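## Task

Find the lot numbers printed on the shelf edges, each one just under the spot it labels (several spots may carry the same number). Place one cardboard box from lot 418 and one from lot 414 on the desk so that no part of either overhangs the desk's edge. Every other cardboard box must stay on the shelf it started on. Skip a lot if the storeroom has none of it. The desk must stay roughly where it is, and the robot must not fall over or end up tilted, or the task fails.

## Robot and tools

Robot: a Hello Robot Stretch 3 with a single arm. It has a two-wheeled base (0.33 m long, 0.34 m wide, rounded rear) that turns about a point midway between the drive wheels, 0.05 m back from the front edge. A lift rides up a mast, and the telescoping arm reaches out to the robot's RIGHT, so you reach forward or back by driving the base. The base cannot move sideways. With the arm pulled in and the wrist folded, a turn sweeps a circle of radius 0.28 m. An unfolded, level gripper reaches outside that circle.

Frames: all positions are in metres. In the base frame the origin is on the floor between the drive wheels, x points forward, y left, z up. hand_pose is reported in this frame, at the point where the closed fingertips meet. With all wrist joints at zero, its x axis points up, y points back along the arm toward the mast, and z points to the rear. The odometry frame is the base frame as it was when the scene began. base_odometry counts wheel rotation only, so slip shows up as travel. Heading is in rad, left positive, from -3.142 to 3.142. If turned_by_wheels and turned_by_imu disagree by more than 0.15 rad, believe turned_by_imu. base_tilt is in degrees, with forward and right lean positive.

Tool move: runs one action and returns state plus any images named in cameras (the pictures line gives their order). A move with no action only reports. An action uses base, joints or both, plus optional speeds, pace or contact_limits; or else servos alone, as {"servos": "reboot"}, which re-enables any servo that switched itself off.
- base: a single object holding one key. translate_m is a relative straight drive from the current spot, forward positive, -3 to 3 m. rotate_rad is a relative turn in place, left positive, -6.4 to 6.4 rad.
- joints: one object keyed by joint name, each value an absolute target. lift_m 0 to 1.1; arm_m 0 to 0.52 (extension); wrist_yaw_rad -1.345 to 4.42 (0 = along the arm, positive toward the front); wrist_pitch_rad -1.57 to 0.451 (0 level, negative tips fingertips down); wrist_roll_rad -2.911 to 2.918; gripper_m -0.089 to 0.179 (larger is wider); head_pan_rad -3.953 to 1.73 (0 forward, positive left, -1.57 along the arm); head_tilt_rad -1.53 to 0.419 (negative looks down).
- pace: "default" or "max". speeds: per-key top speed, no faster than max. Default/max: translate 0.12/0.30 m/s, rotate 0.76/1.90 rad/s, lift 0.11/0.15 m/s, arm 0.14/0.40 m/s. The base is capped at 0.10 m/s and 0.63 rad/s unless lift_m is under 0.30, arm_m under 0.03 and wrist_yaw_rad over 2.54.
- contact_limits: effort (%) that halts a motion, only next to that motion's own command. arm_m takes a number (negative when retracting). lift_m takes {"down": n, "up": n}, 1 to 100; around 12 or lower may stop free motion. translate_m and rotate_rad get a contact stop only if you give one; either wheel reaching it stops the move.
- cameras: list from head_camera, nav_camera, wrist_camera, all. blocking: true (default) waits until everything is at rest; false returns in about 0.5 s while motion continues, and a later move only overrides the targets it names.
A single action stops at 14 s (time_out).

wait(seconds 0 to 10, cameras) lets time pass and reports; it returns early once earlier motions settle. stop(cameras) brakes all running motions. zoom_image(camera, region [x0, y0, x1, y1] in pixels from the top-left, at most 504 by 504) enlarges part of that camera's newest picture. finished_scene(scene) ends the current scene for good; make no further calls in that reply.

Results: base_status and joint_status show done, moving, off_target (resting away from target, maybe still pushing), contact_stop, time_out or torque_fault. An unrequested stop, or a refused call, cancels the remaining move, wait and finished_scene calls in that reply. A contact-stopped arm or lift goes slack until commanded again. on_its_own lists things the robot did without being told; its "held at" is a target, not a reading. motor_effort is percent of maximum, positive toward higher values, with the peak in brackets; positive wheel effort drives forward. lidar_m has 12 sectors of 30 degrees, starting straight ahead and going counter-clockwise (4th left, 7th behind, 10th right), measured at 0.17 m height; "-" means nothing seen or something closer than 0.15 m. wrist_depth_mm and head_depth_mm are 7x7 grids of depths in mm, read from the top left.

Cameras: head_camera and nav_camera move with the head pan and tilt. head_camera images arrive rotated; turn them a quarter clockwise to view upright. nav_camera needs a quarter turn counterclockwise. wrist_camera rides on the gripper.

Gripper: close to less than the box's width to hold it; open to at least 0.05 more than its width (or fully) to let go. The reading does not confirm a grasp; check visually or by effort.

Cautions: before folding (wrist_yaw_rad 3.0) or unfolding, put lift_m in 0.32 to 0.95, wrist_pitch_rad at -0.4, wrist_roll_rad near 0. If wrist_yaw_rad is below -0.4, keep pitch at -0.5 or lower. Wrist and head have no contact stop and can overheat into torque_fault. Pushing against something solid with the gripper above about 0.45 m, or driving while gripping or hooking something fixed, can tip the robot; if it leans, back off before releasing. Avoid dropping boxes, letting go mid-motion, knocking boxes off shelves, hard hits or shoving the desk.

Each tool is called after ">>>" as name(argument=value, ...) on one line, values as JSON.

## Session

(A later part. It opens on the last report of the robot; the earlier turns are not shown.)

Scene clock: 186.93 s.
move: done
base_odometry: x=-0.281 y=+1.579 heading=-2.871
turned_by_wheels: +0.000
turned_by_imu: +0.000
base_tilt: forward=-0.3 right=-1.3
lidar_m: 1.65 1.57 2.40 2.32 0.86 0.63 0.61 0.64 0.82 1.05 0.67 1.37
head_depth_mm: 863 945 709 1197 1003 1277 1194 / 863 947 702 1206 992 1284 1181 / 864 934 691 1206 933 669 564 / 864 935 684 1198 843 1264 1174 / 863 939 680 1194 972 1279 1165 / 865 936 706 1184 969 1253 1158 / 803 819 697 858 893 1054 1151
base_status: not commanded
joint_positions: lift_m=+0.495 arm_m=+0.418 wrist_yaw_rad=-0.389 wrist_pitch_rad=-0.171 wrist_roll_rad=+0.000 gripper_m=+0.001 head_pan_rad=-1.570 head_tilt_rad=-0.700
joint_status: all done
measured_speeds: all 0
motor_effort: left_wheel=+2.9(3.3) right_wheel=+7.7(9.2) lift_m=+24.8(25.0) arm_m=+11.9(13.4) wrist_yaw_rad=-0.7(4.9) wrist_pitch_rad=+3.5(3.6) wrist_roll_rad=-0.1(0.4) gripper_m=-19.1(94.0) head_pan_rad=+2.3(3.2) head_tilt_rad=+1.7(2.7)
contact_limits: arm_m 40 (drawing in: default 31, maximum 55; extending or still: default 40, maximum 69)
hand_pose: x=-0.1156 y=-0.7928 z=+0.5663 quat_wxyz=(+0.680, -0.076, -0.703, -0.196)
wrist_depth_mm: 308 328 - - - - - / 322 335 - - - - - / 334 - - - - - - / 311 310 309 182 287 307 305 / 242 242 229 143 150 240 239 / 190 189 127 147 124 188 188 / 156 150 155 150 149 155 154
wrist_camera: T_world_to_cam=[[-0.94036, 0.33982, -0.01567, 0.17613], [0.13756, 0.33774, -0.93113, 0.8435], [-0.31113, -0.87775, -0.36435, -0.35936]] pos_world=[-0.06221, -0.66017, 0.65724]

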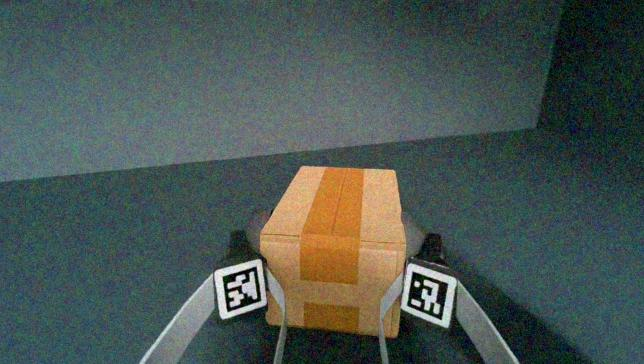

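>>> move(joints={"lift_m":0.54})

>>> move(joints={"arm_m":0.0}, cameras=["wrist_camera"])

>>> move(base={"translate_m":0.4}, joints={"lift_m":0.7,"wrist_yaw_rad":0})

>>> move(base={"rotate_rad":1.6})

>>> move(base={"translate_m":0.6}, joints={"head_pan_rad":-1.2,"head_tilt_rad":-0.5}, cameras=["head_camera","nav_camera"])

Scene clock: 232.53 s.
move: done
base_odometry: x=-0.281 y=+1.579 heading=-2.871
turned_by_wheels: +0.000
turned_by_imu: +0.000
base_tilt: forward=-0.3 right=-1.2
lidar_m: 1.65 1.57 2.39 2.32 0.86 0.63 0.61 0.64 0.81 1.05 0.67 1.36
head_depth_mm: 862 942 711 1202 1000 1281 1195 / 863 947 702 1204 992 1282 1161 / 862 932 693 1203 743 606 1123 / 864 935 684 1200 754 1294 1166 / 864 937 680 1192 977 1285 1164 / 865 940 706 1180 973 1253 1162 / 801 820 696 859 894 1050 1152
base_status: not commanded
joint_positions: lift_m=+0.540 arm_m=+0.418 wrist_yaw_rad=-0.389 wrist_pitch_rad=-0.175 wrist_roll_rad=+0.000 gripper_m=+0.001 head_pan_rad=-1.570 head_tilt_rad=-0.700
joint_status: all done
measured_speeds: all 0
motor_effort: left_wheel=+2.7(3.1) right_wheel=+7.7(8.6) lift_m=+31.8(34.6) arm_m=+10.2(11.5) wrist_yaw_rad=-1.2(2.9) wrist_pitch_rad=+4.3(4.3) wrist_roll_rad=-0.2(0.6) gripper_m=-18.8(19.4) head_pan_rad=+2.1(2.6) head_tilt_rad=+2.3(2.3)
contact_limits: arm_m 40 (drawing in: default 31, maximum 55; extending or still: default 40, maximum 69)
hand_pose: x=-0.1155 y=-0.7925 z=+0.6103 quat_wxyz=(+0.679, -0.075, -0.703, -0.197)
wrist_depth_mm: 310 330 - - - - - / 322 337 - - - - - / 335 - - - - 535 - / - - - 185 199 - - / 310 310 156 143 146 307 306 / 258 257 127 147 124 255 253 / 213 204 204 197 197 211 210
pictures: none

Scene clock: 236.80 s.
move: done
base_odometry: x=-0.281 y=+1.579 heading=-2.871
turned_by_wheels: +0.000
turned_by_imu: +0.000
base_tilt: forward=-0.3 right=-1.2
lidar_m: 1.65 1.57 2.39 2.32 0.87 0.63 0.61 0.64 0.82 1.05 0.67 1.36
head_depth_mm: 863 948 709 1206 1006 1279 1186 / 863 946 700 1212 996 1282 1156 / 864 930 694 1205 987 1296 1107 / 864 937 686 1199 985 1292 1176 / 864 935 682 1193 970 1286 1168 / 865 935 704 1181 966 1253 1160 / 801 817 698 859 890 1052 1153
base_status: not commanded
joint_positions: lift_m=+0.540 arm_m=+0.001 wrist_yaw_rad=-0.389 wrist_pitch_rad=-0.176 wrist_roll_rad=+0.000 gripper_m=+0.001 head_pan_rad=-1.570 head_tilt_rad=-0.700
joint_status: all done
measured_speeds: all 0
motor_effort: left_wheel=+3.4(3.4) right_wheel=+7.7(9.0) lift_m=+24.1(32.1) arm_m=-12.5(14.9) wrist_yaw_rad=-1.4(3.4) wrist_pitch_rad=+4.3(4.3) wrist_roll_rad=-0.1(0.3) gripper_m=-18.9(19.3) head_pan_rad=+1.9(2.7) head_tilt_rad=+1.6(2.4)
hand_pose: x=-0.1155 y=-0.3751 z=+0.6102 quat_wxyz=(+0.679, -0.075, -0.703, -0.197)
wrist_depth_mm: - - - - - - 471 / - - - - 876 - 483 / - - - - - - 519 / - - - 185 - - - / - - - 143 144 - - / - - 127 147 123 622 - / - 99 - 153 148 670 -
wrist_camera: T_world_to_cam=[[-0.94034, 0.33987, -0.01587, 0.03518], [0.13906, 0.34134, -0.92959, 0.74389], [-0.31052, -0.87634, -0.36824, 0.02625]] pos_world=[-0.06222, -0.24287, 0.70174]

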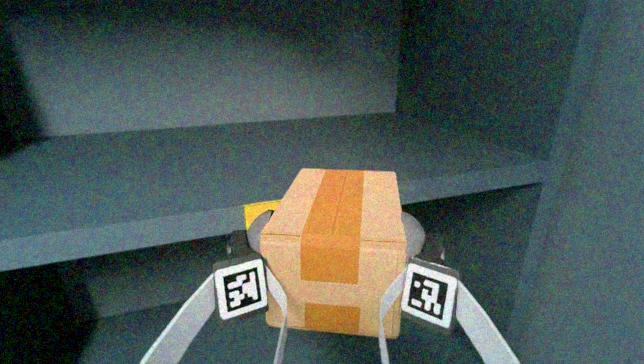

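Scene clock: 241.93 s.
move: done
base_odometry: x=-0.666 y=+1.472 heading=-2.871
turned_by_wheels: +0.000
turned_by_imu: +0.000
base_tilt: forward=-0.3 right=-1.3
lidar_m: 1.26 1.30 1.27 3.64 1.42 1.04 1.01 1.05 1.09 0.61 1.10 1.03
head_depth_mm: 864 949 709 1210 1006 1287 1184 / 496 918 696 1214 995 1311 1185 / 497 555 620 753 904 1260 1149 / 841 920 647 754 856 581 398 / 868 935 710 1188 973 1255 1165 / 872 939 703 1187 971 1281 1154 / 869 939 695 1193 962 1275 1151
base_status: done
joint_positions: lift_m=+0.700 arm_m=+0.001 wrist_yaw_rad=-0.003 wrist_pitch_rad=-0.176 wrist_roll_rad=+0.000 gripper_m=+0.001 head_pan_rad=-1.570 head_tilt_rad=-0.700
joint_status: all done
measured_speeds: all 0
motor_effort: left_wheel=+2.2(9.1) right_wheel=+6.6(11.7) lift_m=+31.7(34.3) arm_m=-11.0(13.9) wrist_yaw_rad=+2.6(7.3) wrist_pitch_rad=+4.4(4.4) wrist_roll_rad=+0.2(0.3) gripper_m=-18.9(19.4) head_pan_rad=+1.8(2.9) head_tilt_rad=+0.9(2.2)
hand_pose: x=-0.0222 y=-0.3936 z=+0.7701 quat_wxyz=(+0.705, +0.061, -0.704, -0.063)
wrist_depth_mm: - - - - - - - / - - - - - - - / - - - - - - - / - - - 199 198 - - / - - - 143 144 - - / - - 127 147 124 - - / - 100 - 153 130 - -
pictures: none

Scene clock: 245.57 s.
move: done
base_odometry: x=-0.666 y=+1.472 heading=-1.272
turned_by_wheels: +1.600
turned_by_imu: +1.574
base_tilt: forward=-0.5 right=-1.2
lidar_m: 3.63 1.40 1.04 1.00 1.05 1.09 0.61 1.10 1.02 1.26 1.31 1.28
head_depth_mm: 1036 1165 1313 1520 1669 1397 1186 / 1030 1154 1309 1519 1663 1389 1185 / 1034 1148 1309 1513 1651 1354 1160 / 1036 1157 1316 1504 1669 582 399 / 1039 1165 1320 1525 1658 1336 1169 / 1040 1159 1318 1516 1640 1354 1164 / 1048 1163 1321 1518 1643 1350 1153
base_status: done
joint_positions: lift_m=+0.700 arm_m=+0.001 wrist_yaw_rad=-0.003 wrist_pitch_rad=-0.176 wrist_roll_rad=+0.000 gripper_m=+0.001 head_pan_rad=-1.570 head_tilt_rad=-0.700
joint_status: not commanded
measured_speeds: all 0
motor_effort: left_wheel=-9.1(12.9) right_wheel=+8.8(12.3) lift_m=+30.4(31.8) arm_m=-12.8(13.6) wrist_yaw_rad=+2.3(3.6) wrist_pitch_rad=+4.3(4.5) wrist_roll_rad=-0.2(0.3) gripper_m=-18.8(19.3) head_pan_rad=+1.8(2.3) head_tilt_rad=+0.9(2.2)
hand_pose: x=-0.0222 y=-0.3936 z=+0.7701 quat_wxyz=(+0.705, +0.061, -0.704, -0.063)
wrist_depth_mm: - 968 - - 891 - - / - - - - 943 - - / - - - - - - - / - - - 199 - - - / - - - 144 150 - - / - - 127 146 124 - - / - - - - - - -
pictures: none

Scene clock: 252.70 s.
move: done
base_odometry: x=-0.489 y=+0.899 heading=-1.272
turned_by_wheels: +0.000
turned_by_imu: +0.000
base_tilt: forward=-0.3 right=-1.2
lidar_m: 3.05 1.38 1.03 0.99 1.04 1.44 1.20 1.47 1.31 1.26 0.93 1.04
head_depth_mm: 1032 1098 1181 1276 1384 1485 1235 / 1062 1145 1240 1344 1460 1560 538 / 1104 1191 1286 1357 1534 1612 1311 / 1150 1237 1347 1332 971 1462 1303 / 1200 1300 1413 1322 926 794 1270 / 1247 1359 1493 1302 919 1440 1293 / 1307 1426 1567 1293 912 1527 1289
base_status: done
joint_positions: lift_m=+0.700 arm_m=+0.001 wrist_yaw_rad=-0.003 wrist_pitch_rad=-0.176 wrist_roll_rad=+0.000 gripper_m=+0.001 head_pan_rad=-1.200 head_tilt_rad=-0.500
joint_status: all done
measured_speeds: all 0
motor_effort: left_wheel=+0.3(9.2) right_wheel=+9.6(13.8) lift_m=+28.1(30.6) arm_m=-12.0(13.3) wrist_yaw_rad=+2.3(3.5) wrist_pitch_rad=+4.4(4.5) wrist_roll_rad=+0.0(0.3) gripper_m=-18.6(19.7) head_pan_rad=-2.8(4.6) head_tilt_rad=-4.4(6.4)
hand_pose: x=-0.0222 y=-0.3936 z=+0.7701 quat_wxyz=(+0.705, +0.061, -0.704, -0.063)
wrist_depth_mm: - - - - - - - / - - - - - - - / - - - - - - - / - - - 200 - - - / - - - 143 150 - - / - - 126 146 124 - - / - 809 - - - - -
pictures: head_camera (sideways), nav_camera (sideways)
head_camera: T_world_to_cam=[[-0.19977, 0.38621, -0.90052, 1.18852], [0.94003, 0.33484, -0.06493, 0.07843], [0.27645, -0.85949, -0.42995, 0.51342]] pos_world=[0.02176, -0.04401, 1.29612]
nav_camera: T_world_to_cam=[[0.18114, -0.41895, 0.88976, -1.1159], [-0.92579, -0.37789, 0.01054, 0.04214], [0.33181, -0.82564, -0.45631, 0.54507]] pos_world=[0.06029, -0.00155, 1.24116]

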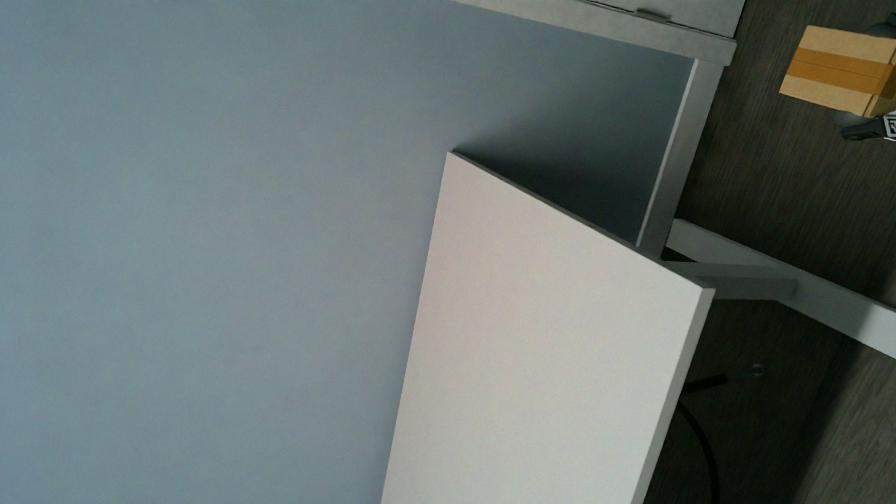

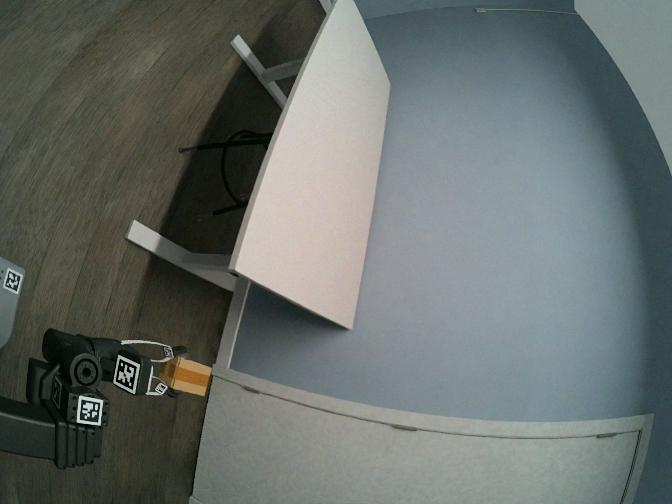

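>>> move(base={"translate_m":0.45}, joints={"lift_m":0.76})

>>> move(joints={"arm_m":0.33}, cameras=["head_camera"])

>>> move(joints={"lift_m":0.66}, contact_limits={"lift_m":{"down":15}}, speeds={"lift_m":0.04}, cameras=["wrist_camera","head_camera"])

Scene clock: 269.00 s.
move: done
base_odometry: x=-0.357 y=+0.469 heading=-1.272
turned_by_wheels: +0.000
turned_by_imu: -0.001
base_tilt: forward=-0.4 right=-1.1
lidar_m: 2.62 1.37 1.01 0.99 1.03 1.43 1.65 1.77 1.34 0.86 0.75 1.42
head_depth_mm: 1037 1108 1189 1263 954 732 475 / 1072 1152 1243 1290 948 728 488 / 1111 1195 1301 1342 938 746 1310 / 1159 1252 1359 1328 934 769 1267 / 1207 1308 1429 1314 925 793 1259 / 1256 1361 1495 1301 919 1438 1290 / 1314 1431 1584 1287 913 1536 1283
base_status: done
joint_positions: lift_m=+0.760 arm_m=+0.001 wrist_yaw_rad=-0.003 wrist_pitch_rad=-0.176 wrist_roll_rad=+0.000 gripper_m=+0.001 head_pan_rad=-1.200 head_tilt_rad=-0.500
joint_status: all done
measured_speeds: all 0
motor_effort: left_wheel=+4.9(9.1) right_wheel=+4.6(13.9) lift_m=+24.4(34.6) arm_m=-11.7(12.8) wrist_yaw_rad=+1.6(3.4) wrist_pitch_rad=+4.4(4.5) wrist_roll_rad=+0.0(0.3) gripper_m=-18.9(19.5) head_pan_rad=-2.8(3.8) head_tilt_rad=-4.1(5.2)
hand_pose: x=-0.0222 y=-0.3936 z=+0.8301 quat_wxyz=(+0.705, +0.061, -0.704, -0.064)
wrist_depth_mm: - - - - - - - / - - - - - - - / - - - - - - - / - - - 185 - - - / - - - 143 144 - - / - - 126 147 123 335 - / - 100 - 821 - - -
pictures: none

Scene clock: 272.63 s.
move: done
base_odometry: x=-0.357 y=+0.469 heading=-1.272
turned_by_wheels: +0.000
turned_by_imu: +0.000
base_tilt: forward=-0.2 right=-1.1
lidar_m: 2.62 1.37 1.02 0.98 1.03 1.43 1.65 1.78 1.34 0.86 0.75 1.42
head_depth_mm: 1042 1110 1197 1257 717 502 1228 / 1075 1148 1241 1287 944 726 1276 / 1113 1205 1293 1341 938 743 1299 / 1162 1252 1361 1333 932 771 1276 / 1209 1304 1420 1312 927 793 1263 / 1260 1367 1497 1301 916 1433 1295 / 1317 1432 1577 1286 909 1521 1283
base_status: not commanded
joint_positions: lift_m=+0.760 arm_m=+0.330 wrist_yaw_rad=-0.003 wrist_pitch_rad=-0.176 wrist_roll_rad=+0.000 gripper_m=+0.001 head_pan_rad=-1.200 head_tilt_rad=-0.500
joint_status: all done
measured_speeds: all 0
motor_effort: left_wheel=+5.4(5.8) right_wheel=+4.1(4.8) lift_m=+24.6(25.3) arm_m=+12.9(15.2) wrist_yaw_rad=+2.1(3.6) wrist_pitch_rad=+4.3(4.5) wrist_roll_rad=+0.0(0.3) gripper_m=-19.1(19.5) head_pan_rad=-2.8(3.7) head_tilt_rad=-4.5(4.9)
hand_pose: x=-0.0222 y=-0.7230 z=+0.8301 quat_wxyz=(+0.705, +0.061, -0.704, -0.064)
wrist_depth_mm: - - - - - - 608 / - - - - - - - / - - - - - - - / - - - 185 - - - / - - - 144 144 - - / - - 127 147 123 - - / - 99 - 153 129 - -
pictures: head_camera (sideways)
head_camera: T_world_to_cam=[[-0.19977, 0.38621, -0.90052, 1.18852], [0.94003, 0.33484, -0.06493, 0.07843], [0.27645, -0.85949, -0.42995, 0.51342]] pos_world=[0.02176, -0.04401, 1.29612]

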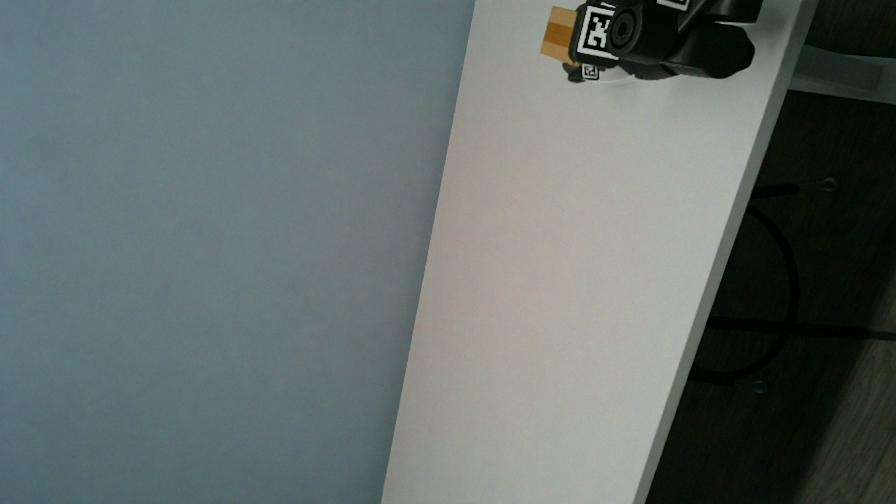

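Scene clock: 275.63 s.
move: done
base_odometry: x=-0.357 y=+0.469 heading=-1.272
turned_by_wheels: +0.000
turned_by_imu: +0.000
base_tilt: forward=-0.2 right=-1.3
lidar_m: 2.63 1.37 1.02 0.99 1.03 1.43 1.65 1.78 1.34 0.86 0.75 1.42
head_depth_mm: 1039 1109 1187 1253 954 537 549 / 1069 1154 1242 1288 948 702 1249 / 1115 1204 1300 1350 938 746 1305 / 1161 1251 1358 1332 933 770 1278 / 1213 1312 1419 1322 925 793 1260 / 1257 1366 1503 1306 920 1431 1296 / 1319 1427 1586 1291 914 1524 1286
base_status: not commanded
joint_positions: lift_m=+0.660 arm_m=+0.330 wrist_yaw_rad=-0.003 wrist_pitch_rad=-0.097 wrist_roll_rad=+0.000 gripper_m=+0.001 head_pan_rad=-1.200 head_tilt_rad=-0.500
joint_status: all done
measured_speeds: all 0
on_its_own: wrist_pitch_rad is at rest, and its effort (-10.2) is outside its rest range (-8 to +12)
motor_effort: left_wheel=+5.4(5.7) right_wheel=+3.7(5.1) lift_m=+19.0(27.3) arm_m=+10.8(13.2) wrist_yaw_rad=+2.0(3.7) wrist_pitch_rad=-10.2(10.6) wrist_roll_rad=-0.1(0.3) gripper_m=-18.7(19.4) head_pan_rad=-3.0(3.7) head_tilt_rad=-3.9(5.0)
contact_limits: lift_m down 15 (down: maximum 72; up: maximum 65)
hand_pose: x=-0.0222 y=-0.7277 z=+0.7499 quat_wxyz=(+0.707, +0.034, -0.706, -0.036)
wrist_depth_mm: - - - - - - 611 / - - - - - - - / - - - - - - - / - - - 186 - - - / - - - 144 143 - - / - - 127 146 124 - - / - 99 - 150 129 - -
pictures: head_camera (sideways), wrist_camera
head_camera: T_world_to_cam=[[-0.19977, 0.38621, -0.90052, 1.18852], [0.94003, 0.33484, -0.06493, 0.07843], [0.27645, -0.85949, -0.42995, 0.51342]] pos_world=[0.02176, -0.04401, 1.29612]
wrist_camera: T_world_to_cam=[[-0.99911, -0.04033, -0.01247, -0.03554], [0.00004, 0.29441, -0.95568, 0.96345], [0.04221, -0.95483, -0.29415, -0.30715]] pos_world=[-0.02258, -0.57836, 0.82995]

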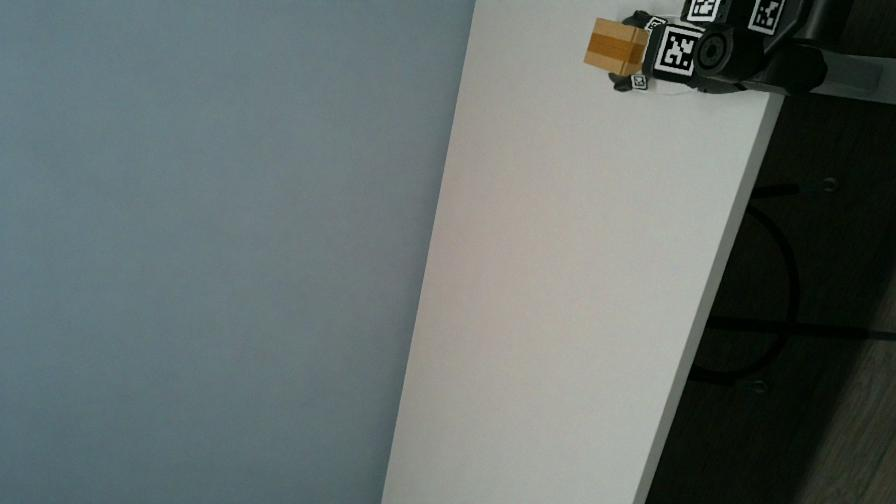

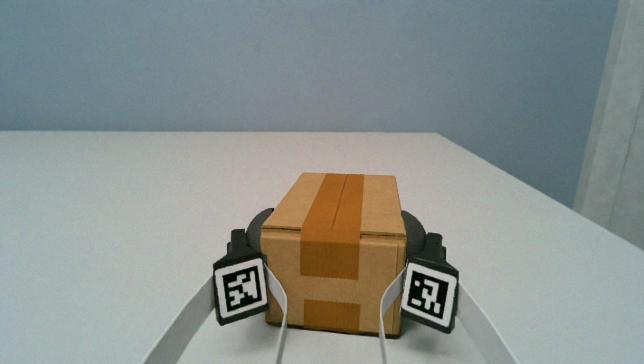

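>>> move(joints={"lift_m":0.669})

>>> move(joints={"gripper_m":0.13})

>>> move(joints={"arm_m":0.0}, cameras=["wrist_camera"])

>>> move(joints={"wrist_yaw_rad":3.0,"wrist_pitch_rad":-0.4,"head_pan_rad":0.8,"head_tilt_rad":-0.25})

>>> move(base={"translate_m":1.5}, joints={"lift_m":0.28}, pace="max", cameras=["nav_camera"])

Scene clock: 287.73 s.
move: done
base_odometry: x=-0.357 y=+0.469 heading=-1.272
turned_by_wheels: +0.000
turned_by_imu: +0.000
base_tilt: forward=-0.2 right=-1.2
lidar_m: 2.63 1.37 1.02 0.98 1.03 1.43 1.65 1.78 1.34 0.86 0.75 1.43
head_depth_mm: 1032 1109 1196 1251 955 531 554 / 1076 1150 1241 1291 947 704 1249 / 1119 1202 1307 1335 940 745 1303 / 1158 1250 1354 1328 932 768 1269 / 1208 1311 1417 1309 926 793 1254 / 1256 1360 1498 1304 920 1435 1295 / 1328 1434 1582 1284 909 1525 1276
base_status: not commanded
joint_positions: lift_m=+0.669 arm_m=+0.330 wrist_yaw_rad=-0.003 wrist_pitch_rad=-0.125 wrist_roll_rad=+0.000 gripper_m=+0.001 head_pan_rad=-1.200 head_tilt_rad=-0.500
joint_status: all done
measured_speeds: all 0
motor_effort: left_wheel=+5.2(5.5) right_wheel=+3.9(4.5) lift_m=+26.9(29.4) arm_m=+7.3(8.0) wrist_yaw_rad=+1.7(2.9) wrist_pitch_rad=-5.1(10.2) wrist_roll_rad=+0.0(0.2) gripper_m=-18.6(19.2) head_pan_rad=-3.1(3.3) head_tilt_rad=-3.7(4.2)
hand_pose: x=-0.0222 y=-0.7262 z=+0.7518 quat_wxyz=(+0.706, +0.044, -0.705, -0.046)
wrist_depth_mm: - - - - - - 613 / - - - - - - - / - - - - - - - / - - - 183 - - - / - - - 144 145 - - / - - 127 146 123 - - / - 99 - 152 - - -
pictures: none

Scene clock: 289.57 s.
move: done
base_odometry: x=-0.357 y=+0.469 heading=-1.272
turned_by_wheels: +0.000
turned_by_imu: +0.000
base_tilt: forward=-0.3 right=-1.1
lidar_m: 2.62 1.37 1.02 0.99 1.03 1.43 1.64 1.78 1.34 0.87 0.75 1.42
head_depth_mm: 1041 1108 1190 1264 952 531 551 / 1077 1157 1241 1284 950 704 1252 / 1117 1198 1297 1340 938 746 1310 / 1156 1258 1350 1331 932 769 1269 / 1212 1304 1420 1314 925 796 1263 / 1264 1366 1501 1303 917 1423 1293 / 1322 1433 1579 1285 912 1531 1284
base_status: not commanded
joint_positions: lift_m=+0.669 arm_m=+0.330 wrist_yaw_rad=-0.002 wrist_pitch_rad=-0.164 wrist_roll_rad=+0.000 gripper_m=+0.130 head_pan_rad=-1.200 head_tilt_rad=-0.500
joint_status: all done
measured_speeds: all 0
motor_effort: left_wheel=+5.5(5.6) right_wheel=+3.5(5.0) lift_m=+23.7(26.9) arm_m=+6.4(7.7) wrist_yaw_rad=-0.9(2.9) wrist_pitch_rad=+2.1(5.0) wrist_roll_rad=+0.2(0.3) gripper_m=+0.8(81.6) head_pan_rad=-3.0(3.6) head_tilt_rad=-4.0(4.8)
hand_pose: x=-0.0219 y=-0.7238 z=+0.7421 quat_wxyz=(+0.705, +0.058, -0.704, -0.059)
wrist_depth_mm: - - - - - - 608 / - - - - - - - / - - - - - - - / - - - 166 167 - - / - - - 142 137 144 - / - 125 - 151 145 124 - / - 121 - - - - -
pictures: none

Scene clock: 293.20 s.
move: done
base_odometry: x=-0.357 y=+0.469 heading=-1.272
turned_by_wheels: +0.000
turned_by_imu: +0.000
base_tilt: forward=-0.3 right=-1.2
lidar_m: 2.63 1.37 1.01 0.98 1.03 1.43 1.65 1.78 1.34 0.86 0.75 1.42
head_depth_mm: 1034 1104 1186 1259 955 731 1225 / 1078 1149 1240 1293 954 727 1286 / 1116 1203 1295 1336 945 745 1307 / 1160 1244 1362 1335 931 768 1277 / 1206 1307 1430 1316 925 795 1265 / 1262 1368 1501 1308 917 1448 1291 / 1316 1433 1585 1296 912 1521 1284
base_status: not commanded
joint_positions: lift_m=+0.669 arm_m=+0.001 wrist_yaw_rad=-0.002 wrist_pitch_rad=-0.165 wrist_roll_rad=+0.000 gripper_m=+0.130 head_pan_rad=-1.200 head_tilt_rad=-0.500
joint_status: all done
measured_speeds: all 0
motor_effort: left_wheel=+4.7(5.5) right_wheel=+4.3(4.7) lift_m=+25.3(26.1) arm_m=-12.8(14.8) wrist_yaw_rad=+0.4(2.5) wrist_pitch_rad=+2.3(2.4) wrist_roll_rad=+0.0(0.3) gripper_m=+0.7(1.1) head_pan_rad=-2.8(3.4) head_tilt_rad=-3.5(5.0)
hand_pose: x=-0.0219 y=-0.3944 z=+0.7419 quat_wxyz=(+0.705, +0.058, -0.704, -0.059)
wrist_depth_mm: - - - - - - - / - - - - - - - / - - - 456 - - - / - - - - - - - / - 149 - - - 150 - / - 125 - - - 123 - / - - - - - 987 -
wrist_camera: T_world_to_cam=[[-0.99906, -0.04049, -0.01538, -0.01982], [-0.00017, 0.35879, -0.93342, 0.86653], [0.04331, -0.93254, -0.35846, 0.06528]] pos_world=[-0.02248, -0.25083, 0.83193]

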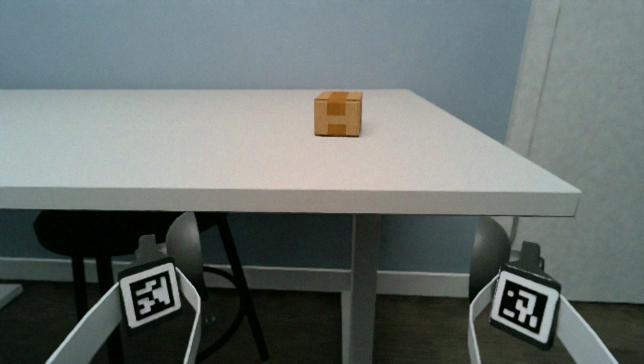

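Scene clock: 295.70 s.
move: done
base_odometry: x=-0.357 y=+0.469 heading=-1.272
turned_by_wheels: +0.000
turned_by_imu: +0.000
base_tilt: forward=-0.3 right=-1.3
lidar_m: 2.63 1.37 1.01 0.98 1.03 1.43 1.65 1.78 1.34 0.86 0.75 1.42
head_depth_mm: 2487 2620 2664 2743 2782 2219 1645 / 2205 1552 1646 1744 1859 1948 1634 / 1331 1362 1433 1512 1601 1695 1634 / 1177 1234 1284 1342 1408 1492 1520 / 1070 1115 1155 1206 1266 1323 1397 / 983 1022 1054 1098 1140 1194 1250 / 908 939 975 1003 1044 1080 1130
base_status: not commanded
joint_positions: lift_m=+0.669 arm_m=+0.001 wrist_yaw_rad=+2.997 wrist_pitch_rad=-0.412 wrist_roll_rad=+0.000 gripper_m=+0.130 head_pan_rad=+0.807 head_tilt_rad=-0.250
joint_status: all done
measured_speeds: all 0
motor_effort: left_wheel=+5.3(5.4) right_wheel=+4.4(4.8) lift_m=+27.1(27.4) arm_m=-11.5(13.2) wrist_yaw_rad=+2.2(5.4) wrist_pitch_rad=+1.8(3.6) wrist_roll_rad=-0.2(0.3) gripper_m=+0.7(1.2) head_pan_rad=-2.9(5.8) head_tilt_rad=+5.1(8.2)
hand_pose: x=+0.0112 y=+0.0772 z=+0.6830 quat_wxyz=(+0.195, +0.700, +0.094, +0.680)
wrist_depth_mm: - 137 922 - - - - / - 148 - - - - - / - 161 - - - - - / - 185 - - - - - / - 194 215 - - - - / - 125 239 978 967 123 953 / - 805 272 868 836 785 800
pictures: none

Scene clock: 303.77 s.
move: done
base_odometry: x=+0.085 y=-0.965 heading=-1.272
turned_by_wheels: +0.000
turned_by_imu: +0.002
base_tilt: forward=-0.4 right=-1.2
lidar_m: 1.14 1.19 1.66 0.95 0.99 1.38 3.11 1.25 0.91 1.34 1.39 1.18
head_depth_mm: 1089 1126 1147 1174 1203 1239 1269 / 1193 1233 1259 1292 1334 1364 1409 / 1314 1352 1386 1427 1468 1511 1516 / 1461 1507 1547 1603 1648 1721 1618 / 1633 1689 1757 1829 1883 1940 1609 / 1857 1939 2028 2113 2211 2134 1600 / 2163 2260 2350 2445 2531 2131 1598
base_status: done
joint_positions: lift_m=+0.280 arm_m=+0.001 wrist_yaw_rad=+2.997 wrist_pitch_rad=-0.414 wrist_roll_rad=+0.000 gripper_m=+0.130 head_pan_rad=+0.800 head_tilt_rad=-0.250
joint_status: all done
measured_speeds: all 0
motor_effort: left_wheel=-1.5(14.2) right_wheel=+8.7(15.7) lift_m=+29.7(31.3) arm_m=-8.7(12.0) wrist_yaw_rad=+1.2(3.4) wrist_pitch_rad=+2.1(2.3) wrist_roll_rad=+0.2(0.3) gripper_m=+0.8(1.2) head_pan_rad=-2.9(3.8) head_tilt_rad=+4.2(6.2)
hand_pose: x=+0.0110 y=+0.0770 z=+0.2935 quat_wxyz=(+0.195, +0.700, +0.096, +0.680)
wrist_depth_mm: - 137 - - - - - / 932 148 - - - - - / 926 162 856 902 870 885 878 / 745 186 658 715 706 697 690 / 605 560 215 588 584 563 574 / 518 125 240 315 497 123 492 / - 259 263 269 436 409 423
pictures: nav_camera (sideways)
nav_camera: T_world_to_cam=[[0.14216, 0.1708, 0.975, -1.22688], [0.72665, -0.68686, 0.01437, 0.02707], [0.67214, 0.70644, -0.22176, 0.23773]] pos_world=[-0.00504, 0.0602, 1.24854]

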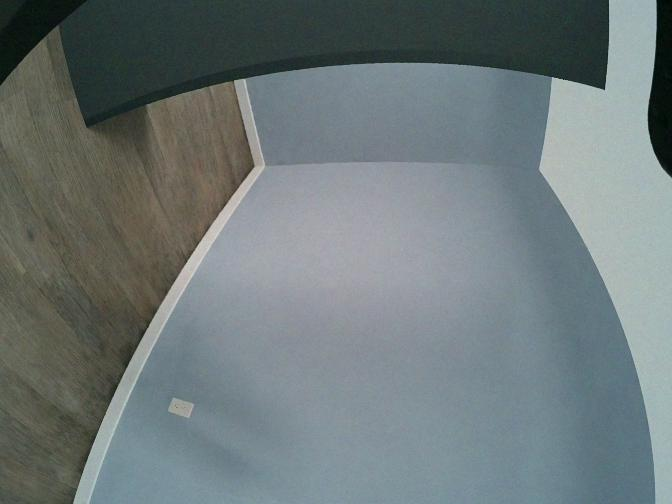

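>>> move(base={"translate_m":0.7}, pace="max")

>>> move(base={"rotate_rad":1.571}, joints={"head_pan_rad":0.9}, cameras=["nav_camera"])

Scene clock: 315.33 s.
move: done
base_odometry: x=+0.291 y=-1.634 heading=-1.272
turned_by_wheels: +0.000
turned_by_imu: +0.000
base_tilt: forward=-0.3 right=-1.0
lidar_m: 0.45 0.47 0.65 1.92 1.19 1.36 3.81 1.32 1.39 1.35 0.62 0.46
head_depth_mm: 409 418 429 439 450 462 475 / 446 457 469 481 495 510 523 / 490 504 518 533 550 568 586 / 544 561 580 599 620 644 666 / 610 635 658 684 710 738 768 / 699 727 759 791 830 872 913 / 815 853 896 943 995 1057 1120
base_status: done
joint_positions: lift_m=+0.280 arm_m=+0.001 wrist_yaw_rad=+2.998 wrist_pitch_rad=-0.414 wrist_roll_rad=+0.000 gripper_m=+0.130 head_pan_rad=+0.800 head_tilt_rad=-0.250
joint_status: not commanded
measured_speeds: all 0
motor_effort: left_wheel=+1.3(13.9) right_wheel=+2.4(15.0) lift_m=+27.6(27.6) arm_m=-6.3(8.4) wrist_yaw_rad=+2.5(3.0) wrist_pitch_rad=+2.1(2.3) wrist_roll_rad=-0.1(0.4) gripper_m=+0.5(1.2) head_pan_rad=-2.3(3.1) head_tilt_rad=+4.2(5.0)
hand_pose: x=+0.0110 y=+0.0770 z=+0.2935 quat_wxyz=(+0.195, +0.700, +0.096, +0.680)
wrist_depth_mm: - 137 - - - - - / - 148 - - - - - / 903 162 870 905 892 858 - / 729 185 660 712 713 700 - / 603 562 214 592 593 565 567 / 515 125 241 313 504 124 487 / - 260 263 269 435 415 421
pictures: none

Scene clock: 318.70 s.
move: done
base_odometry: x=+0.291 y=-1.634 heading=+0.298
turned_by_wheels: +1.571
turned_by_imu: +1.545
base_tilt: forward=-0.3 right=-1.1
lidar_m: 1.80 1.10 1.35 3.77 1.32 1.40 1.35 0.63 0.46 0.45 0.46 0.64
head_depth_mm: 946 963 994 1030 1076 1147 1235 / 1044 1065 1092 1115 1146 1181 1209 / 1164 1194 1221 1265 1293 1333 1373 / 1354 1354 1395 1443 1485 1535 1536 / 2265 1558 1633 1693 1761 1830 1626 / 2581 1852 1924 2016 2113 2046 1608 / 2757 2305 2402 2525 2623 2119 1605
base_status: done
joint_positions: lift_m=+0.280 arm_m=+0.001 wrist_yaw_rad=+2.998 wrist_pitch_rad=-0.414 wrist_roll_rad=+0.000 gripper_m=+0.130 head_pan_rad=+0.900 head_tilt_rad=-0.250
joint_status: all done
measured_speeds: all 0
motor_effort: left_wheel=-8.8(12.9) right_wheel=+8.3(12.2) lift_m=+30.1(31.3) arm_m=-13.0(13.1) wrist_yaw_rad=+1.7(2.9) wrist_pitch_rad=+2.2(2.3) wrist_roll_rad=+0.0(0.3) gripper_m=+0.4(1.0) head_pan_rad=+3.4(4.4) head_tilt_rad=+3.4(4.5)
hand_pose: x=+0.0110 y=+0.0770 z=+0.2935 quat_wxyz=(+0.195, +0.700, +0.096, +0.680)
wrist_depth_mm: - 137 - - - - - / - 147 - - - - - / 932 162 855 904 909 877 873 / 735 186 654 722 708 693 697 / 605 560 215 585 587 560 576 / 513 125 240 315 500 123 494 / - 261 262 270 435 413 420
pictures: nav_camera (sideways)
nav_camera: T_world_to_cam=[[0.1244, 0.18413, 0.975, -1.22678], [0.7916, -0.61087, 0.01437, 0.02661], [0.59825, 0.77002, -0.22175, 0.23817]] pos_world=[-0.01093, 0.05875, 1.24854]

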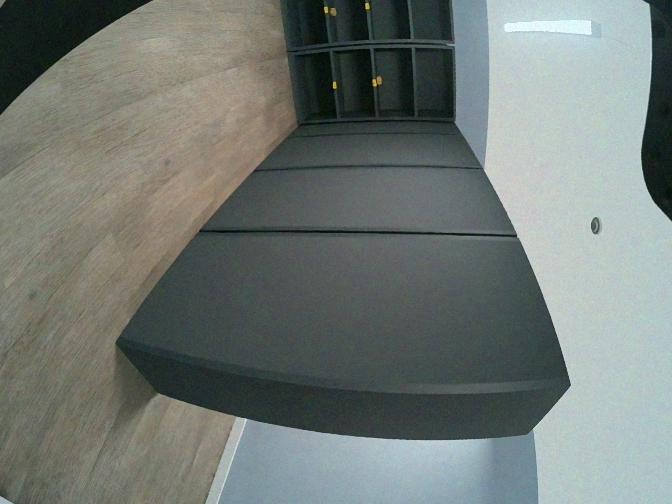

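>>> move(base={"translate_m":1.3}, joints={"head_pan_rad":1.6,"head_tilt_rad":-0.2}, pace="max")

>>> move(base={"rotate_rad":1.571}, joints={"head_pan_rad":0.5}, cameras=["head_camera","nav_camera"])

Scene clock: 330.00 s.
move: done
base_odometry: x=+1.534 y=-1.251 heading=+0.298
turned_by_wheels: +0.000
turned_by_imu: +0.001
base_tilt: forward=-0.3 right=-1.2
lidar_m: 1.11 1.15 1.59 0.56 0.58 2.37 1.74 0.64 0.48 0.46 0.48 0.66
head_depth_mm: 2080 3327 3290 3226 3123 2382 1744 / 2480 3062 - - 3816 2356 1735 / - 492 505 521 536 555 575 / - 492 506 522 538 555 573 / - 492 509 523 537 556 575 / - 494 509 524 541 557 576 / - 495 509 525 540 558 577
base_status: done
joint_positions: lift_m=+0.280 arm_m=+0.001 wrist_yaw_rad=+2.998 wrist_pitch_rad=-0.414 wrist_roll_rad=+0.000 gripper_m=+0.130 head_pan_rad=+1.600 head_tilt_rad=-0.200
joint_status: all done
measured_speeds: all 0
motor_effort: left_wheel=-0.2(13.4) right_wheel=+7.2(13.9) lift_m=+26.0(28.9) arm_m=-8.7(13.1) wrist_yaw_rad=+2.0(3.3) wrist_pitch_rad=+2.1(2.3) wrist_roll_rad=+0.0(0.4) gripper_m=+0.5(1.3) head_pan_rad=-2.9(6.7) head_tilt_rad=+5.6(9.1)
hand_pose: x=+0.0110 y=+0.0770 z=+0.2935 quat_wxyz=(+0.195, +0.700, +0.096, +0.680)
wrist_depth_mm: - 137 - - - - - / - 147 - - - - - / 924 162 170 - 892 869 876 / 719 186 190 679 710 705 688 / 598 558 214 589 587 563 584 / 518 125 241 315 497 123 492 / - 261 261 270 436 413 420
pictures: none

Scene clock: 333.37 s.
move: done
base_odometry: x=+1.534 y=-1.251 heading=+1.869
turned_by_wheels: +1.571
turned_by_imu: +1.545
base_tilt: forward=-0.4 right=-1.3
lidar_m: 0.56 0.58 2.38 1.82 0.66 0.48 0.46 0.48 0.65 1.11 1.15 1.56
head_depth_mm: 462 470 482 493 504 516 530 / 485 496 506 518 532 545 561 / 509 522 535 547 563 578 595 / 538 551 566 581 598 616 632 / 2142 2377 - - 3095 2110 1532 / 2162 3615 3754 3903 3572 2319 1690 / 2175 3247 3291 3277 3071 2317 1692
base_status: done
joint_positions: lift_m=+0.280 arm_m=+0.001 wrist_yaw_rad=+2.998 wrist_pitch_rad=-0.414 wrist_roll_rad=+0.000 gripper_m=+0.130 head_pan_rad=+0.499 head_tilt_rad=-0.200
joint_status: all done
measured_speeds: all 0
motor_effort: left_wheel=-8.0(13.2) right_wheel=+9.3(12.0) lift_m=+24.2(26.3) arm_m=-12.1(13.4) wrist_yaw_rad=+1.8(2.8) wrist_pitch_rad=+2.1(2.3) wrist_roll_rad=-0.2(0.3) gripper_m=+1.3(1.3) head_pan_rad=+3.0(5.5) head_tilt_rad=+5.7(6.3)
hand_pose: x=+0.0110 y=+0.0770 z=+0.2935 quat_wxyz=(+0.195, +0.700, +0.096, +0.680)
wrist_depth_mm: - 137 - - - - - / - 147 - - - - - / - 161 857 901 897 875 877 / - 186 663 709 706 704 697 / 595 565 215 587 580 556 576 / 518 125 240 313 500 123 499 / - 260 263 270 433 412 417
pictures: head_camera (sideways), nav_camera (sideways)
head_camera: T_world_to_cam=[[-0.10664, -0.11084, -0.9881, 1.30233], [-0.43656, 0.89807, -0.05363, 0.07213], [0.89333, 0.42565, -0.14416, 0.13779]] pos_world=[0.04728, 0.02092, 1.31056]
nav_camera: T_world_to_cam=[[0.14332, 0.09756, 0.98486, -1.23989], [0.48977, -0.87172, 0.01507, 0.02757], [0.85999, 0.48019, -0.17272, 0.17274]] pos_world=[0.01564, 0.06205, 1.25053]

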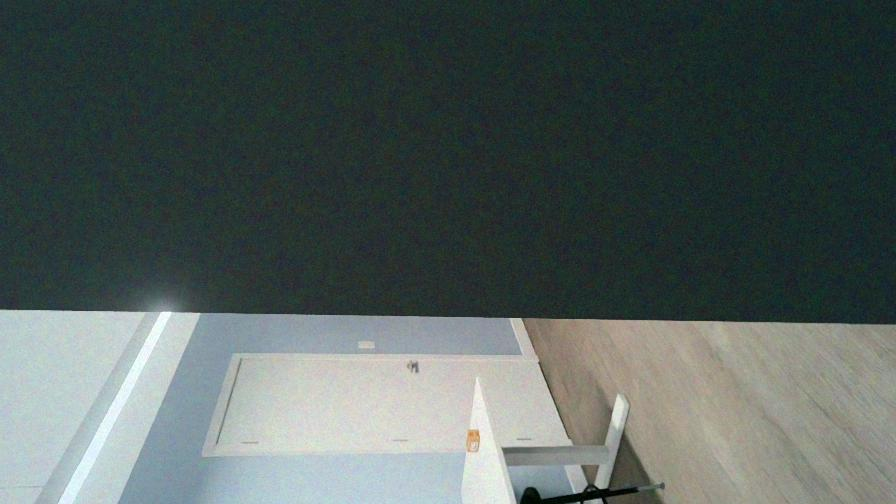

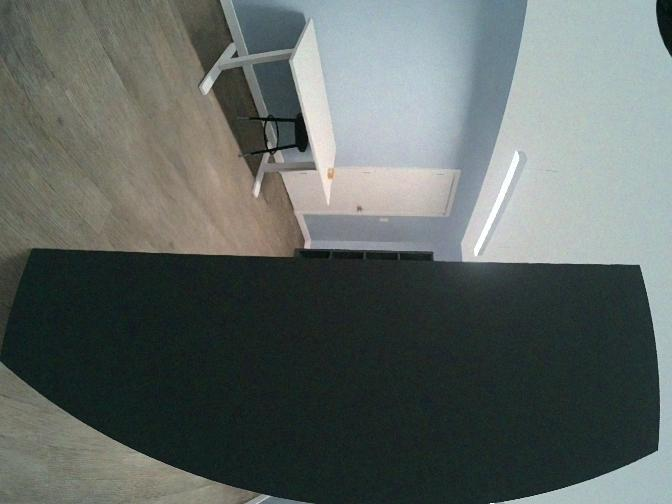

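>>> move(base={"rotate_rad":-1.571}, pace="max")

>>> move(base={"translate_m":0.62}, pace="max")

>>> move(base={"rotate_rad":1.571}, joints={"head_pan_rad":0.35}, cameras=["head_camera","nav_camera"])

Scene clock: 347.47 s.
move: done
base_odometry: x=+1.534 y=-1.251 heading=+0.298
turned_by_wheels: -1.571
turned_by_imu: -1.541
base_tilt: forward=-0.3 right=-1.3
lidar_m: 1.11 1.15 1.59 0.56 0.58 2.38 1.71 0.65 0.48 0.46 0.48 0.67
head_depth_mm: 958 975 1003 1020 1042 1073 1098 / 1007 1032 1050 1079 1101 1130 1161 / 1065 1088 1110 1140 1168 1200 1240 / 1127 1156 1180 1204 1243 1282 1317 / 1190 1224 1259 1294 1328 1376 1413 / 1270 1298 1351 1395 1428 1475 1523 / 1364 1403 1442 1492 1547 1598 1613
base_status: done
joint_positions: lift_m=+0.280 arm_m=+0.001 wrist_yaw_rad=+2.998 wrist_pitch_rad=-0.414 wrist_roll_rad=+0.000 gripper_m=+0.130 head_pan_rad=+0.500 head_tilt_rad=-0.200
joint_status: not commanded
measured_speeds: all 0
motor_effort: left_wheel=+6.9(14.8) right_wheel=-8.4(15.1) lift_m=+29.3(29.3) arm_m=-12.3(13.8) wrist_yaw_rad=+0.8(2.7) wrist_pitch_rad=+2.2(2.4) wrist_roll_rad=-0.3(0.3) gripper_m=+0.5(1.1) head_pan_rad=+3.1(3.9) head_tilt_rad=+4.1(5.6)
hand_pose: x=+0.0110 y=+0.0770 z=+0.2935 quat_wxyz=(+0.195, +0.700, +0.096, +0.680)
wrist_depth_mm: - 137 - - - - - / - 147 - - - - - / 942 161 169 - 908 880 877 / 733 186 190 682 711 706 697 / 603 556 214 592 587 558 579 / 512 125 240 314 497 123 493 / - 260 263 269 436 410 424
pictures: none

Scene clock: 350.87 s.
move: done
base_odometry: x=+2.126 y=-1.069 heading=+0.298
turned_by_wheels: +0.000
turned_by_imu: +0.000
base_tilt: forward=-0.4 right=-1.2
lidar_m: 0.49 0.51 0.71 2.04 0.75 0.79 1.75 0.65 0.49 0.47 0.49 0.51
head_depth_mm: 405 414 423 432 443 454 463 / 426 436 446 457 468 479 493 / 450 461 472 483 496 510 523 / 476 488 502 514 528 544 559 / 505 519 534 548 566 582 601 / 538 555 572 589 608 628 648 / 576 594 615 635 658 680 704
base_status: done
joint_positions: lift_m=+0.280 arm_m=+0.001 wrist_yaw_rad=+2.998 wrist_pitch_rad=-0.414 wrist_roll_rad=+0.000 gripper_m=+0.130 head_pan_rad=+0.500 head_tilt_rad=-0.200
joint_status: not commanded
measured_speeds: all 0
motor_effort: left_wheel=+1.0(15.6) right_wheel=+4.8(10.9) lift_m=+27.8(30.9) arm_m=-11.1(13.0) wrist_yaw_rad=+1.5(3.1) wrist_pitch_rad=+2.2(2.3) wrist_roll_rad=-0.3(0.3) gripper_m=+0.5(1.3) head_pan_rad=+2.7(3.8) head_tilt_rad=+3.9(5.5)
hand_pose: x=+0.0110 y=+0.0770 z=+0.2935 quat_wxyz=(+0.195, +0.700, +0.096, +0.680)
wrist_depth_mm: - 137 - - - - 522 / - 147 - - - - 527 / - 161 861 902 891 806 540 / 708 186 659 711 708 704 538 / 599 564 214 589 589 562 552 / 507 125 241 315 504 123 493 / - 260 264 269 435 411 422
pictures: none

Scene clock: 354.23 s.
move: done
base_odometry: x=+2.126 y=-1.069 heading=+1.869
turned_by_wheels: +1.571
turned_by_imu: +1.545
base_tilt: forward=-0.4 right=-1.3
lidar_m: 1.93 0.75 0.78 1.83 0.67 0.49 0.47 0.49 0.51 0.49 0.51 0.70
head_depth_mm: 2097 3752 3807 - 3734 2361 1737 / 2356 3839 - - 3735 2370 1739 / 2370 2614 2308 2406 2941 2353 1714 / 2112 1437 1491 1557 1878 1994 1661 / 1281 1435 1471 1514 1551 1464 1598 / 1216 1495 1529 1563 1188 1373 1145 / 1224 1389 1354 1441 962 1371 1018
base_status: done
joint_positions: lift_m=+0.280 arm_m=+0.001 wrist_yaw_rad=+2.998 wrist_pitch_rad=-0.414 wrist_roll_rad=+0.000 gripper_m=+0.130 head_pan_rad=+0.350 head_tilt_rad=-0.200
joint_status: all done
measured_speeds: all 0
motor_effort: left_wheel=-8.0(13.0) right_wheel=+9.1(11.8) lift_m=+25.2(28.3) arm_m=-12.9(13.8) wrist_yaw_rad=+2.3(3.1) wrist_pitch_rad=+2.1(2.3) wrist_roll_rad=+0.1(0.4) gripper_m=+1.2(1.2) head_pan_rad=-2.5(4.0) head_tilt_rad=+4.3(4.6)
hand_pose: x=+0.0110 y=+0.0770 z=+0.2935 quat_wxyz=(+0.195, +0.700, +0.096, +0.680)
wrist_depth_mm: - 137 - - - - - / - 147 - - - - - / - 161 852 893 896 844 679 / 694 186 667 723 711 706 677 / 584 554 215 586 583 563 574 / 508 125 241 314 498 123 494 / - 260 262 269 438 410 423
pictures: head_camera (sideways), nav_camera (sideways)
head_camera: T_world_to_cam=[[-0.1219, -0.09379, -0.9881, 1.30243], [-0.29848, 0.95291, -0.05363, 0.07126], [0.9466, 0.28839, -0.14416, 0.1374]] pos_world=[0.04998, 0.01463, 1.31056]
nav_camera: T_world_to_cam=[[0.1562, 0.07521, 0.98486, -1.23996], [0.355, -0.93475, 0.01508, 0.02837], [0.92173, 0.34727, -0.17271, 0.17241]] pos_world=[0.0247, 0.05991, 1.25053]

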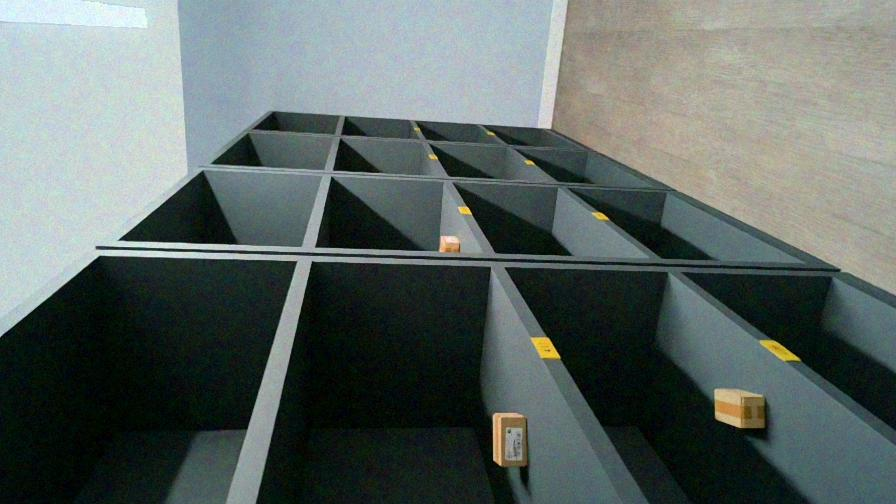

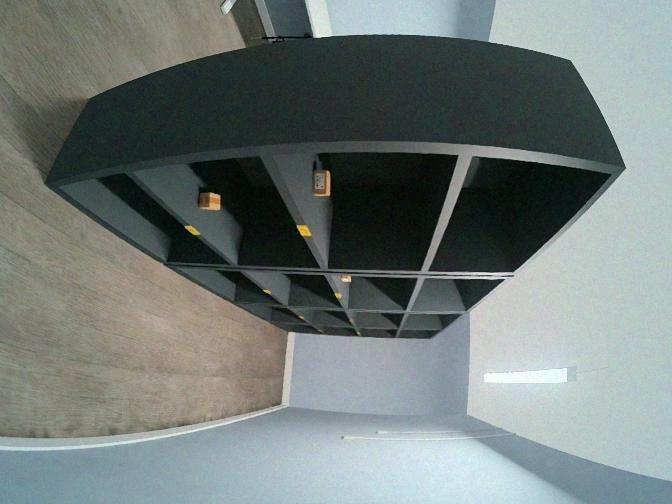

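>>> zoom_image(camera="head_camera", region=[500, 320, 830, 400])

>>> zoom_image(camera="head_camera", region=[440, 195, 620, 260])

>>> zoom_image(camera="head_camera", region=[400, 110, 550, 180])

Scaled by 1.527 from the camera's image (finer frame: 1280x720).

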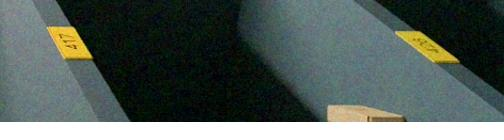

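Scaled by 2.800 from the camera's image (finer frame: 1280x720).

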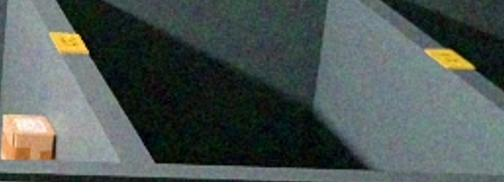

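Scaled by 3.360 from the camera's image (finer frame: 1280x720).

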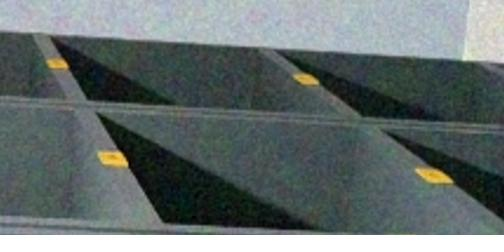

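>>> move(base={"translate_m":0.75}, joints={"head_pan_rad":0.9,"head_tilt_rad":-0.5}, pace="max", cameras=["head_camera","nav_camera"])

Scene clock: 382.17 s.
move: done
base_odometry: x=+1.906 y=-0.352 heading=+1.869
turned_by_wheels: +0.000
turned_by_imu: +0.001
base_tilt: forward=-0.3 right=-1.3
lidar_m: 1.94 0.85 0.96 0.61 0.54 1.26 1.22 0.70 0.51 0.50 0.51 0.71
head_depth_mm: 690 782 1153 1697 1372 1565 1328 / 697 744 804 885 1035 1431 1305 / 764 831 888 881 1030 1083 1229 / 852 945 997 805 1158 975 1223 / 930 1013 1074 705 1221 940 1192 / 866 943 993 696 1160 898 828 / 821 876 933 685 1074 933 762
base_status: done
joint_positions: lift_m=+0.280 arm_m=+0.001 wrist_yaw_rad=+2.998 wrist_pitch_rad=-0.414 wrist_roll_rad=+0.000 gripper_m=+0.130 head_pan_rad=+0.900 head_tilt_rad=-0.503
joint_status: all done
measured_speeds: all 0
motor_effort: left_wheel=-1.9(9.9) right_wheel=+5.7(17.4) lift_m=+27.9(31.9) arm_m=-11.1(12.8) wrist_yaw_rad=+1.6(3.1) wrist_pitch_rad=+2.3(2.3) wrist_roll_rad=+0.0(0.3) gripper_m=+0.5(1.1) head_pan_rad=-3.0(5.1) head_tilt_rad=+2.7(6.0)
hand_pose: x=+0.0110 y=+0.0770 z=+0.2935 quat_wxyz=(+0.195, +0.700, +0.096, +0.680)
wrist_depth_mm: - 137 - - - - - / - 148 174 - - - - / 928 161 170 - - - - / 732 186 188 665 673 676 670 / 608 566 214 584 587 561 577 / 514 125 241 314 501 123 488 / - 259 264 269 435 411 419
pictures: head_camera (sideways), nav_camera (sideways)
head_camera: T_world_to_cam=[[-0.23393, -0.3695, -0.89931, 1.18717], [-0.76401, 0.64192, -0.06501, 0.08891], [0.6013, 0.67187, -0.43246, 0.51474]] pos_world=[0.03613, 0.03575, 1.29601]
nav_camera: T_world_to_cam=[[0.27162, 0.36991, 0.88847, -1.11471], [0.79382, -0.60806, 0.01048, 0.03169], [0.54412, 0.70245, -0.45881, 0.54702]] pos_world=[-0.02002, 0.04736, 1.24104]

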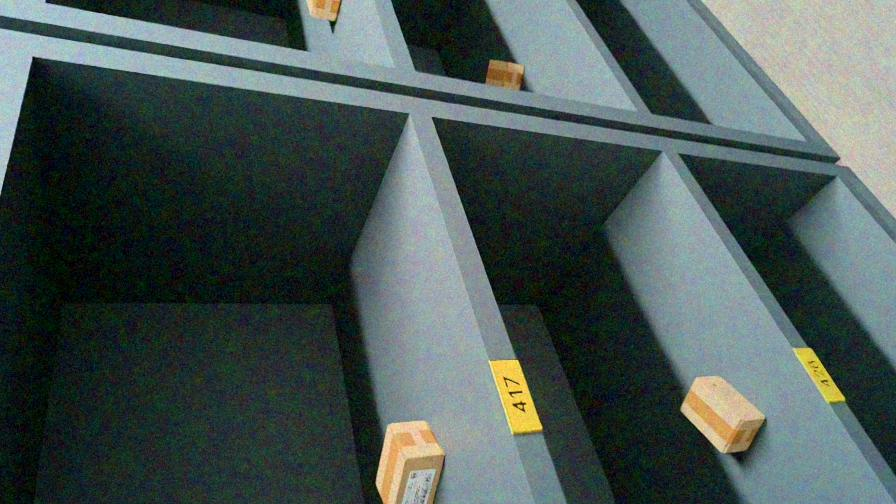

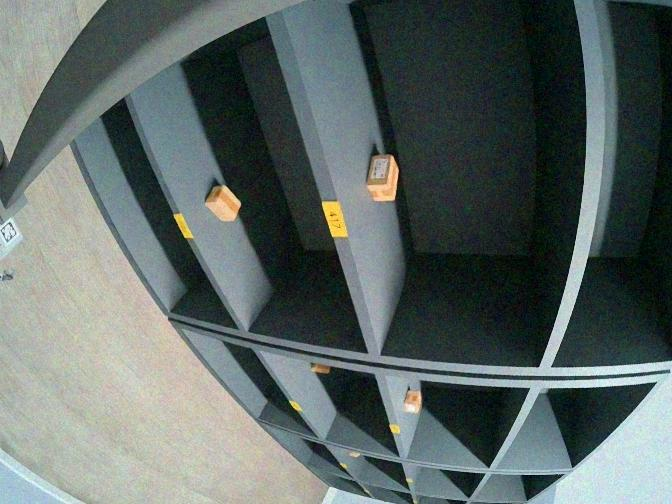

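>>> move(base={"translate_m":0.8}, joints={"head_pan_rad":0.6,"head_tilt_rad":-0.4}, pace="max", cameras=["head_camera"])

Scene clock: 391.43 s.
move: done
base_odometry: x=+1.671 y=+0.412 heading=+1.868
turned_by_wheels: +0.000
turned_by_imu: +0.000
base_tilt: forward=-0.2 right=-1.3
lidar_m: 1.95 0.96 1.00 0.51 1.00 1.08 1.93 0.70 0.52 0.50 0.52 0.71
head_depth_mm: 1492 1598 2383 2566 2442 1805 1434 / 1571 1650 1702 1831 1961 1800 1414 / 1620 1320 1804 1910 1527 1682 1421 / 801 864 920 987 1077 1177 1279 / 843 924 988 985 1149 1085 1281 / 731 1002 1073 901 1226 1039 907 / 629 1041 1104 893 1187 1041 825
base_status: done
joint_positions: lift_m=+0.280 arm_m=+0.001 wrist_yaw_rad=+2.998 wrist_pitch_rad=-0.414 wrist_roll_rad=+0.000 gripper_m=+0.130 head_pan_rad=+0.600 head_tilt_rad=-0.398
joint_status: all done
measured_speeds: all 0
motor_effort: left_wheel=+1.3(13.8) right_wheel=+5.2(14.1) lift_m=+27.9(31.4) arm_m=-9.5(11.3) wrist_yaw_rad=+0.9(2.9) wrist_pitch_rad=+2.1(2.3) wrist_roll_rad=-0.2(0.3) gripper_m=+0.3(1.4) head_pan_rad=+3.5(4.7) head_tilt_rad=-4.2(8.8)
hand_pose: x=+0.0110 y=+0.0770 z=+0.2935 quat_wxyz=(+0.195, +0.700, +0.096, +0.680)
wrist_depth_mm: - 137 498 - - - - / - 148 172 - - - - / - 161 170 - - - - / - 178 192 654 681 675 667 / 605 560 215 591 580 560 578 / 513 125 241 313 496 124 492 / - 260 263 270 436 412 421
pictures: head_camera (sideways)
head_camera: T_world_to_cam=[[-0.25339, -0.22936, -0.93978, 1.24], [-0.53431, 0.84304, -0.06168, 0.08321], [0.80641, 0.4865, -0.33617, 0.3882]] pos_world=[0.04561, 0.0254, 1.30096]

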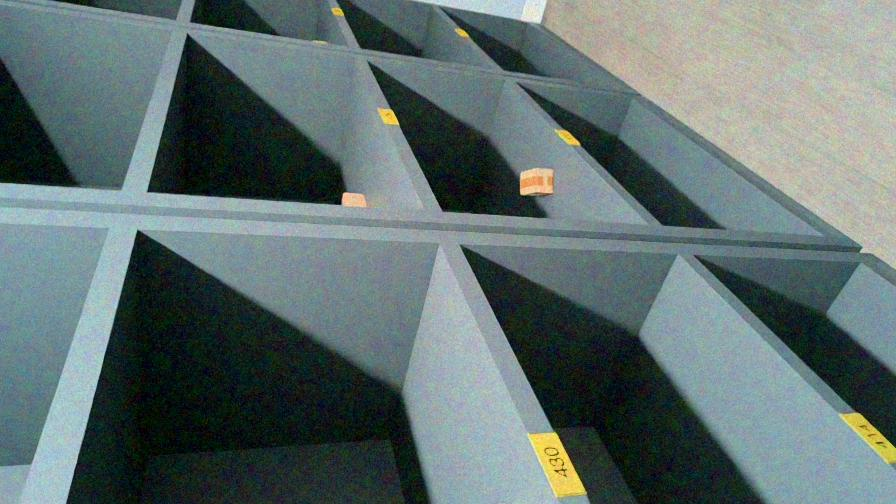

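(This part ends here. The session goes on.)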